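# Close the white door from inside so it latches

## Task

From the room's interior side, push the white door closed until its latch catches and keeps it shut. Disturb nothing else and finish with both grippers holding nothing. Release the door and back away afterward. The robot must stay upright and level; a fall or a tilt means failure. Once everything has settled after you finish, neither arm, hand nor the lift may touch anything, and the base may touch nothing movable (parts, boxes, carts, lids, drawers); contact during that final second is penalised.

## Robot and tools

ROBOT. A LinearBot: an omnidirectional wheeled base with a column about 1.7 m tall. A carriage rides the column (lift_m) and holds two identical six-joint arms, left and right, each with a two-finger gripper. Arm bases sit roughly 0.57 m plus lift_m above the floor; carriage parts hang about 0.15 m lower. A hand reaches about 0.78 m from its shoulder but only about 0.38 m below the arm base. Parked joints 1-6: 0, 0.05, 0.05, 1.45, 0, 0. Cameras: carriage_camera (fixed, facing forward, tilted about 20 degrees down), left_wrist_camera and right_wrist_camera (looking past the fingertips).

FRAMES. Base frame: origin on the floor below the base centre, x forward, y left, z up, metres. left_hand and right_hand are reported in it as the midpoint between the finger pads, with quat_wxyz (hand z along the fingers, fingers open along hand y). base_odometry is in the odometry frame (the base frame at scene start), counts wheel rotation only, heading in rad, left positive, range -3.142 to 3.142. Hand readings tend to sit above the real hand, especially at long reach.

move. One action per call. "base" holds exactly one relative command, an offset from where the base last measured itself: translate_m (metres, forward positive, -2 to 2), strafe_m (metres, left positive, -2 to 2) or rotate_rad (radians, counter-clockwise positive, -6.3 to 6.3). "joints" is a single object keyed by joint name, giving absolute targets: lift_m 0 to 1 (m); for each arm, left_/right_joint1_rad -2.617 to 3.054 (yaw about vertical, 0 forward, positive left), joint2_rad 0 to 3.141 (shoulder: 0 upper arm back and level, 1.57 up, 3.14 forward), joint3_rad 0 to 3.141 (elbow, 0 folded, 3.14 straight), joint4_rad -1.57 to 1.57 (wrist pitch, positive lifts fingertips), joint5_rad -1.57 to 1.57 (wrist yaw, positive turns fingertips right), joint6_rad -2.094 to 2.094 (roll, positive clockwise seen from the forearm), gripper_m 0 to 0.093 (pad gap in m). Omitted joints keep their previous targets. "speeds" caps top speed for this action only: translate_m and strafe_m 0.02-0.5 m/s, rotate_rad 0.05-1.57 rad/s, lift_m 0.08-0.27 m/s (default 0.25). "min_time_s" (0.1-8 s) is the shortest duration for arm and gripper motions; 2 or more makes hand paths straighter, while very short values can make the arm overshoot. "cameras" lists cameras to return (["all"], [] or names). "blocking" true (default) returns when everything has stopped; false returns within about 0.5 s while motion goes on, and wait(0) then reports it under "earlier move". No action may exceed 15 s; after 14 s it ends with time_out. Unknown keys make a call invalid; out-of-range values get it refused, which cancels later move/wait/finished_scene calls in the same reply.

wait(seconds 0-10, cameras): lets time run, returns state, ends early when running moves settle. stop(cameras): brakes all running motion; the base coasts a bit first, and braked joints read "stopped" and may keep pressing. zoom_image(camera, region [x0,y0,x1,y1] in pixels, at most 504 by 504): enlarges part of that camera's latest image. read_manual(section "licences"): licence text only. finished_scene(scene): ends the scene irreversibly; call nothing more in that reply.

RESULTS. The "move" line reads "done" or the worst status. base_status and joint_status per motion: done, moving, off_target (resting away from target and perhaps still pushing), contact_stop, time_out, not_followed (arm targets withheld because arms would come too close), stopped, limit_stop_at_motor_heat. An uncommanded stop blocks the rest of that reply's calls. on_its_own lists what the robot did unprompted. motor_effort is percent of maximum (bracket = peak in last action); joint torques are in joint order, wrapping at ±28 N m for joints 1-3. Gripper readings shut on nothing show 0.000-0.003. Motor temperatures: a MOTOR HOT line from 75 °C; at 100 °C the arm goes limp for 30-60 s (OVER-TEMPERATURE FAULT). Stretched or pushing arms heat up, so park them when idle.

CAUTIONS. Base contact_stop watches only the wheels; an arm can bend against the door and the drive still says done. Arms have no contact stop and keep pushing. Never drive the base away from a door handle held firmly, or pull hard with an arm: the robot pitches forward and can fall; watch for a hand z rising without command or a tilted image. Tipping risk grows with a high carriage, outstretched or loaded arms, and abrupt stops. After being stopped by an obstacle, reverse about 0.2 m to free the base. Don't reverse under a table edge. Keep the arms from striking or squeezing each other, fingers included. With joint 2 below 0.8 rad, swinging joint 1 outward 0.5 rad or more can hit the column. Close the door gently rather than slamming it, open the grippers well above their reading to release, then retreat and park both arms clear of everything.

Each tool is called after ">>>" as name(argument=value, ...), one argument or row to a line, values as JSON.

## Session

>>> move(
  cameras=["carriage_camera"],
)

Scene clock: 0.00 s.
Joint torques (N m): no reading
Motor temperatures (°C): left_arm=[30 33 34 29 28 30 27] | right_arm=[30 31 33 29 29 29 31]
base_odometry: x=+0.000 y=+0.000 heading=+0.000
base_status: not commanded
joint_positions: lift_m=+0.300 left_joint1_rad=-0.008 left_joint2_rad=+0.051 left_joint3_rad=+0.041 left_joint4_rad=+1.440 left_joint5_rad=+0.011 left_joint6_rad=+0.011 left_gripper_m=+0.09396 right_joint1_rad=+0.018 right_joint2_rad=+0.067 right_joint3_rad=+0.063 right_joint4_rad=+1.446 right_joint5_rad=+0.039 right_joint6_rad=-0.006 right_gripper_m=+0.09396
joint_status: not commanded
motor_effort: lift_m=+18 drive_wheels=+1
left_hand: x=+0.2522 y=+0.2949 z=+1.3106 quat_wxyz=(+0.997, +0.006, +0.071, +0.001) (m; base frame)
right_hand: x=+0.2488 y=-0.3033 z=+1.3166 quat_wxyz=(+0.998, +0.018, +0.064, +0.005) (m; base frame)
pictures: carriage_camera
Images, in order (width x height): carriage_camera 672x504.

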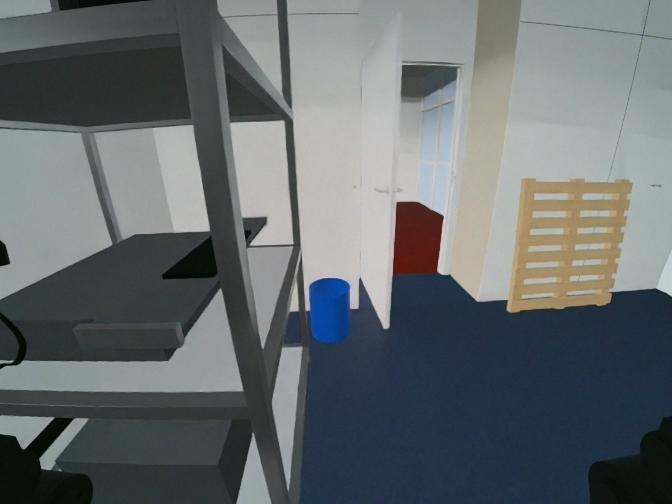

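>>> move(
  base={"rotate_rad": 0.055},
  joints={"lift_m": 0.44},
)

>>> move(
  base={"strafe_m": -0.45},
)

>>> move(
  base={"translate_m": 1.22},
  joints={"left_joint1_rad": -0.28, "left_joint2_rad": 2.3, "left_joint3_rad": 1.65, "left_joint4_rad": 0.65, "left_joint5_rad": 0, "left_joint6_rad": 0, "left_gripper_m": 0},
  min_time_s=2.5,
  cameras=["carriage_camera"],
)

Scene clock: 25.53 s.
Joint torques (N m): left_arm=[-0.09 4 5.63 -0.11 0.1 0.05] | right_arm=[-0.12 3.82 6.04 -0.18 -0.11 -0.06]
move: done
base_odometry: x=+0.000 y=+0.000 heading=+0.055
base_status: done
joint_positions: lift_m=+0.440 left_joint1_rad=-0.008 left_joint2_rad=+0.051 left_joint3_rad=+0.041 left_joint4_rad=+1.440 left_joint5_rad=+0.011 left_joint6_rad=+0.011 left_gripper_m=+0.09396 right_joint1_rad=+0.018 right_joint2_rad=+0.067 right_joint3_rad=+0.063 right_joint4_rad=+1.446 right_joint5_rad=+0.039 right_joint6_rad=-0.006 right_gripper_m=+0.09396
joint_status: all done
motor_effort: lift_m=+18(22) drive_wheels=-2(7)
left_hand: x=+0.2522 y=+0.2949 z=+1.4507 quat_wxyz=(+0.997, +0.006, +0.071, +0.001) (m; base frame)
right_hand: x=+0.2490 y=-0.3033 z=+1.4566 quat_wxyz=(+0.998, +0.018, +0.065, +0.005) (m; base frame)
pictures: none

Scene clock: 28.60 s.
Joint torques (N m): left_arm=[-0.2 3.84 5.46 -0.1 0.1 0.03] | right_arm=[0.02 3.84 6.16 -0.2 -0.09 -0.06]
move: done
base_odometry: x=+0.024 y=-0.449 heading=+0.054
base_status: done
joint_positions: lift_m=+0.440 left_joint1_rad=-0.007 left_joint2_rad=+0.051 left_joint3_rad=+0.041 left_joint4_rad=+1.440 left_joint5_rad=+0.011 left_joint6_rad=+0.011 left_gripper_m=+0.09396 right_joint1_rad=+0.019 right_joint2_rad=+0.067 right_joint3_rad=+0.063 right_joint4_rad=+1.446 right_joint5_rad=+0.039 right_joint6_rad=-0.006 right_gripper_m=+0.09396
joint_status: not commanded
motor_effort: lift_m=+17(18) drive_wheels=-2(18)
left_hand: x=+0.2522 y=+0.2949 z=+1.4507 quat_wxyz=(+0.997, +0.006, +0.071, +0.001) (m; base frame)
right_hand: x=+0.2490 y=-0.3032 z=+1.4566 quat_wxyz=(+0.998, +0.018, +0.065, +0.005) (m; base frame)
pictures: none

Scene clock: 33.43 s.
Joint torques (N m): left_arm=[-0.65 -13.31 9.28 1.95 -0.03 -0.06] | right_arm=[-0.12 3.63 6.08 -0.18 -0.11 -0.03]
move: done
base_odometry: x=+1.242 y=-0.384 heading=+0.054
base_status: done
joint_positions: lift_m=+0.440 left_joint1_rad=-0.274 left_joint2_rad=+2.293 left_joint3_rad=+1.623 left_joint4_rad=+0.655 left_joint5_rad=+0.010 left_joint6_rad=+0.010 left_gripper_m=+0.00066 right_joint1_rad=+0.019 right_joint2_rad=+0.067 right_joint3_rad=+0.063 right_joint4_rad=+1.446 right_joint5_rad=+0.039 right_joint6_rad=-0.006 right_gripper_m=+0.09396
joint_status: all done
motor_effort: lift_m=+18(18) drive_wheels=+3(16)
left_hand: x=+0.8613 y=+0.1136 z=+1.2236 quat_wxyz=(+0.695, +0.104, +0.705, -0.096) (m; base frame)
right_hand: x=+0.2490 y=-0.3032 z=+1.4566 quat_wxyz=(+0.998, +0.018, +0.065, +0.005) (m; base frame)
pictures: carriage_camera
Images, in order (width x height): carriage_camera 672x504.

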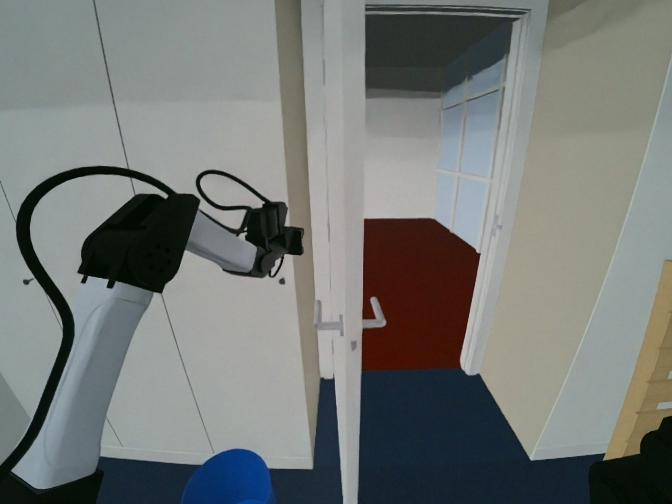

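>>> move(
  base={"strafe_m": -0.28},
  speeds={"strafe_m": 0.2},
)

>>> move(
  base={"translate_m": 0.25},
  speeds={"translate_m": 0.2},
)

>>> move(
  base={"strafe_m": -0.28},
  speeds={"strafe_m": 0.2},
)

>>> move(
  base={"translate_m": 0.2},
  speeds={"translate_m": 0.12},
  joints={"left_joint1_rad": -0.6, "left_joint2_rad": 2.6, "left_joint3_rad": 2.1, "left_joint4_rad": 0.5},
  min_time_s=2,
)

>>> move(
  base={"translate_m": -0.4},
  joints={"left_joint1_rad": 0, "left_joint2_rad": 0.05, "left_joint3_rad": 0.05, "left_joint4_rad": 1.45, "right_joint1_rad": 0, "right_joint2_rad": 2.3, "right_joint3_rad": 1.65, "right_joint4_rad": 0.65, "right_joint5_rad": 0, "right_joint6_rad": 0, "right_gripper_m": 0},
  min_time_s=2.5,
)

>>> move(
  base={"strafe_m": 0.09},
  cameras=["carriage_camera"],
)

Scene clock: 50.17 s.
Joint torques (N m): left_arm=[0.29 -13.41 9.21 1.99 0.26 0.07] | right_arm=[-0.09 3.81 6.08 -0.21 -0.1 -0.05]
Motor temperatures (°C): left_arm=[30 43 39 33 28 30 27] | right_arm=[30 33 34 29 29 29 31]
move: done
base_odometry: x=+1.258 y=-0.664 heading=+0.054
base_status: done
joint_positions: lift_m=+0.440 left_joint1_rad=-0.285 left_joint2_rad=+2.293 left_joint3_rad=+1.623 left_joint4_rad=+0.655 left_joint5_rad=-0.012 left_joint6_rad=-0.001 left_gripper_m=+0.00066 right_joint1_rad=+0.019 right_joint2_rad=+0.067 right_joint3_rad=+0.063 right_joint4_rad=+1.446 right_joint5_rad=+0.039 right_joint6_rad=-0.006 right_gripper_m=+0.09396
joint_status: not commanded
motor_effort: lift_m=+18(18) drive_wheels=+0(11)
left_hand: x=+0.8604 y=+0.1104 z=+1.2235 quat_wxyz=(+0.695, +0.097, +0.706, -0.096) (m; base frame)
right_hand: x=+0.2490 y=-0.3032 z=+1.4566 quat_wxyz=(+0.998, +0.018, +0.065, +0.005) (m; base frame)
pictures: none

Scene clock: 52.50 s.
Joint torques (N m): left_arm=[-0.27 -13.22 9.13 1.97 0.24 0.02] | right_arm=[-0.2 3.85 6.04 -0.17 -0.12 -0.04]
move: done
base_odometry: x=+1.507 y=-0.651 heading=+0.053
base_status: done
joint_positions: lift_m=+0.440 left_joint1_rad=-0.279 left_joint2_rad=+2.293 left_joint3_rad=+1.623 left_joint4_rad=+0.653 left_joint5_rad=-0.011 left_joint6_rad=-0.001 left_gripper_m=+0.00066 right_joint1_rad=+0.019 right_joint2_rad=+0.067 right_joint3_rad=+0.063 right_joint4_rad=+1.445 right_joint5_rad=+0.039 right_joint6_rad=-0.006 right_gripper_m=+0.09396
joint_status: not commanded
motor_effort: lift_m=+18(18) drive_wheels=-4(14)
left_hand: x=+0.8615 y=+0.1143 z=+1.2230 quat_wxyz=(+0.695, +0.095, +0.707, -0.094) (m; base frame)
right_hand: x=+0.2491 y=-0.3032 z=+1.4566 quat_wxyz=(+0.998, +0.018, +0.065, +0.005) (m; base frame)
pictures: none

Scene clock: 55.00 s.
Joint torques (N m): left_arm=[0.31 -13.48 9.33 2 0.24 0.07] | right_arm=[-0.23 3.86 6.08 -0.19 -0.1 -0.04]
move: done
base_odometry: x=+1.523 y=-0.930 heading=+0.054
base_status: done
joint_positions: lift_m=+0.440 left_joint1_rad=-0.286 left_joint2_rad=+2.293 left_joint3_rad=+1.623 left_joint4_rad=+0.653 left_joint5_rad=-0.014 left_joint6_rad=-0.001 left_gripper_m=+0.00065 right_joint1_rad=+0.019 right_joint2_rad=+0.067 right_joint3_rad=+0.063 right_joint4_rad=+1.445 right_joint5_rad=+0.039 right_joint6_rad=-0.006 right_gripper_m=+0.09396
joint_status: not commanded
motor_effort: lift_m=+18(18) drive_wheels=+1(15)
left_hand: x=+0.8601 y=+0.1097 z=+1.2230 quat_wxyz=(+0.694, +0.097, +0.707, -0.095) (m; base frame)
right_hand: x=+0.2491 y=-0.3032 z=+1.4566 quat_wxyz=(+0.998, +0.018, +0.065, +0.005) (m; base frame)
pictures: none

Scene clock: 57.53 s.
Joint torques (N m): left_arm=[-0.59 -14.98 9.81 1.93 0.22 0.05] | right_arm=[-0.16 3.9 5.93 -0.19 -0.11 -0.05]
move: done
base_odometry: x=+1.722 y=-0.920 heading=+0.053
base_status: done
joint_positions: lift_m=+0.440 left_joint1_rad=-0.594 left_joint2_rad=+2.587 left_joint3_rad=+2.069 left_joint4_rad=+0.507 left_joint5_rad=-0.009 left_joint6_rad=-0.001 left_gripper_m=+0.00065 right_joint1_rad=+0.019 right_joint2_rad=+0.067 right_joint3_rad=+0.063 right_joint4_rad=+1.445 right_joint5_rad=+0.039 right_joint6_rad=-0.006 right_gripper_m=+0.09396
joint_status: all done
motor_effort: lift_m=+18(18) drive_wheels=+5(12)
left_hand: x=+0.8252 y=-0.1128 z=+1.2013 quat_wxyz=(+0.673, +0.205, +0.681, -0.203) (m; base frame)
right_hand: x=+0.2493 y=-0.3032 z=+1.4566 quat_wxyz=(+0.998, +0.018, +0.065, +0.005) (m; base frame)
pictures: none

Scene clock: 60.37 s.
Joint torques (N m): left_arm=[0.32 3.03 4.57 0.04 0.2 0.04] | right_arm=[-0.95 -12.03 10.33 2.2 -0.21 0.03]
move: done
base_odometry: x=+1.323 y=-0.941 heading=+0.053
base_status: done
joint_positions: lift_m=+0.440 left_joint1_rad=-0.006 left_joint2_rad=+0.056 left_joint3_rad=+0.057 left_joint4_rad=+1.437 left_joint5_rad=-0.009 left_joint6_rad=-0.001 left_gripper_m=+0.00065 right_joint1_rad=+0.009 right_joint2_rad=+2.287 right_joint3_rad=+1.622 right_joint4_rad=+0.657 right_joint5_rad=+0.014 right_joint6_rad=-0.006 right_gripper_m=+0.00010
joint_status: all done
motor_effort: lift_m=+18(18) drive_wheels=+0(13)
left_hand: x=+0.2494 y=+0.2985 z=+1.4550 quat_wxyz=(+0.998, -0.004, +0.067, -0.003) (m; base frame)
right_hand: x=+0.8863 y=-0.2935 z=+1.2275 quat_wxyz=(+0.704, -0.001, +0.710, -0.004) (m; base frame)
pictures: none

Scene clock: 61.87 s.
Joint torques (N m): left_arm=[0.18 3.08 4.62 0.01 0.21 0.04] | right_arm=[-0.34 -12.15 10.3 2.16 -0.16 0.02]
move: done
base_odometry: x=+1.318 y=-0.851 heading=+0.053
base_status: done
joint_positions: lift_m=+0.440 left_joint1_rad=-0.005 left_joint2_rad=+0.056 left_joint3_rad=+0.057 left_joint4_rad=+1.437 left_joint5_rad=-0.008 left_joint6_rad=-0.001 left_gripper_m=+0.00065 right_joint1_rad=+0.004 right_joint2_rad=+2.287 right_joint3_rad=+1.622 right_joint4_rad=+0.656 right_joint5_rad=+0.009 right_joint6_rad=-0.006 right_gripper_m=+0.00010
joint_status: not commanded
motor_effort: lift_m=+18(18) drive_wheels=+0(11)
left_hand: x=+0.2493 y=+0.2984 z=+1.4550 quat_wxyz=(+0.998, -0.004, +0.066, -0.003) (m; base frame)
right_hand: x=+0.8863 y=-0.2957 z=+1.2274 quat_wxyz=(+0.704, -0.001, +0.710, -0.004) (m; base frame)
pictures: carriage_camera
Images, in order (width x height): carriage_camera 672x504.

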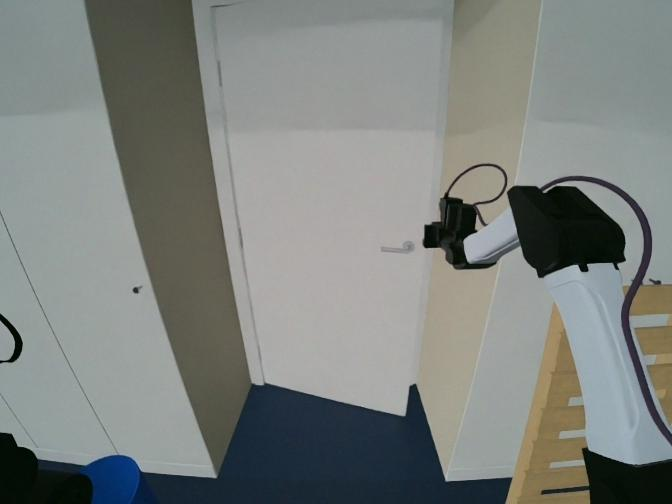

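>>> move(
  base={"strafe_m": 0.06},
)

>>> move(
  base={"translate_m": 0.6},
  speeds={"translate_m": 0.15},
  cameras=["carriage_camera"],
)

Scene clock: 69.03 s.
Joint torques (N m): left_arm=[0.13 3.17 4.62 0.03 0.21 0.04] | right_arm=[-0.47 -12.21 10.37 2.16 -0.14 0.04]
move: done
base_odometry: x=+1.314 y=-0.791 heading=+0.054
base_status: done
joint_positions: lift_m=+0.440 left_joint1_rad=-0.004 left_joint2_rad=+0.056 left_joint3_rad=+0.057 left_joint4_rad=+1.437 left_joint5_rad=-0.008 left_joint6_rad=-0.001 left_gripper_m=+0.00065 right_joint1_rad=+0.004 right_joint2_rad=+2.287 right_joint3_rad=+1.622 right_joint4_rad=+0.656 right_joint5_rad=+0.007 right_joint6_rad=-0.006 right_gripper_m=+0.00010
joint_status: not commanded
motor_effort: lift_m=+18(18) drive_wheels=+1(13)
left_hand: x=+0.2493 y=+0.2984 z=+1.4550 quat_wxyz=(+0.998, -0.004, +0.066, -0.002) (m; base frame)
right_hand: x=+0.8863 y=-0.2955 z=+1.2273 quat_wxyz=(+0.704, -0.001, +0.710, -0.003) (m; base frame)
pictures: none

Scene clock: 73.87 s.
Joint torques (N m): left_arm=[0.09 3.43 5 -0.12 0.15 0.04] | right_arm=[-0.94 6.41 21.07 5.79 0.18 0.03]
move: contact_stop
base_odometry: x=+1.904 y=-0.760 heading=+0.050
base_status: translate_m contact_stop (by the wheels' count: +0.590 of +0.600)
joint_positions: lift_m=+0.440 left_joint1_rad=-0.003 left_joint2_rad=+0.054 left_joint3_rad=+0.053 left_joint4_rad=+1.450 left_joint5_rad=-0.006 left_joint6_rad=-0.001 left_gripper_m=+0.00065 right_joint1_rad=+0.009 right_joint2_rad=+2.090 right_joint3_rad=+1.513 right_joint4_rad=+0.328 right_joint5_rad=-0.026 right_joint6_rad=-0.006 right_gripper_m=+0.00010
joint_status: not commanded
motor_effort: lift_m=+17(18) drive_wheels=+23(46)
left_hand: x=+0.2467 y=+0.2982 z=+1.4544 quat_wxyz=(+0.998, -0.003, +0.061, -0.002) (m; base frame)
right_hand: x=+0.8443 y=-0.2868 z=+1.2191 quat_wxyz=(+0.614, -0.014, +0.789, +0.011) (m; base frame)
pictures: carriage_camera
Images, in order (width x height): carriage_camera 672x504.

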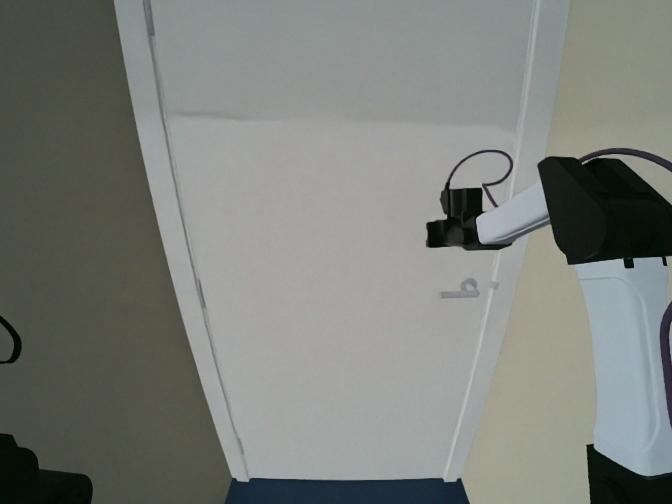

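Pressed firmly against the stop, as in the earlier successes. Back off and finish.

>>> move(
  base={"translate_m": -0.2},
  cameras=["carriage_camera"],
)

Scene clock: 79.57 s.
Joint torques (N m): left_arm=[0.13 3.37 5.07 -0.1 0.18 0.07] | right_arm=[-0.73 -12.78 10.32 2.3 0.04 0.02]
Motor temperatures (°C): left_arm=[30 40 40 32 28 30 28] | right_arm=[30 37 41 42 29 29 31]
move: done
base_odometry: x=+1.704 y=-0.770 heading=+0.050
base_status: done
joint_positions: lift_m=+0.440 left_joint1_rad=-0.003 left_joint2_rad=+0.054 left_joint3_rad=+0.052 left_joint4_rad=+1.449 left_joint5_rad=-0.006 left_joint6_rad=-0.001 left_gripper_m=+0.00065 right_joint1_rad=+0.007 right_joint2_rad=+2.294 right_joint3_rad=+1.622 right_joint4_rad=+0.641 right_joint5_rad=-0.013 right_joint6_rad=-0.006 right_gripper_m=+0.00010
joint_status: not commanded
motor_effort: lift_m=+17(18) drive_wheels=+4(15)
left_hand: x=+0.2471 y=+0.2982 z=+1.4541 quat_wxyz=(+0.998, -0.003, +0.062, -0.002) (m; base frame)
right_hand: x=+0.8868 y=-0.2899 z=+1.2193 quat_wxyz=(+0.696, -0.009, +0.718, +0.005) (m; base frame)
pictures: carriage_camera
Images, in order (width x height): carriage_camera 672x504.

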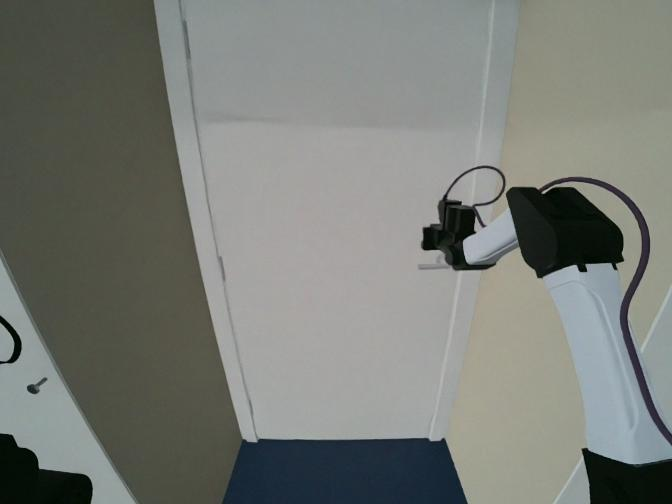

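>>> finished_scene(
  scene=3,
)

The scene is finished: the task was done.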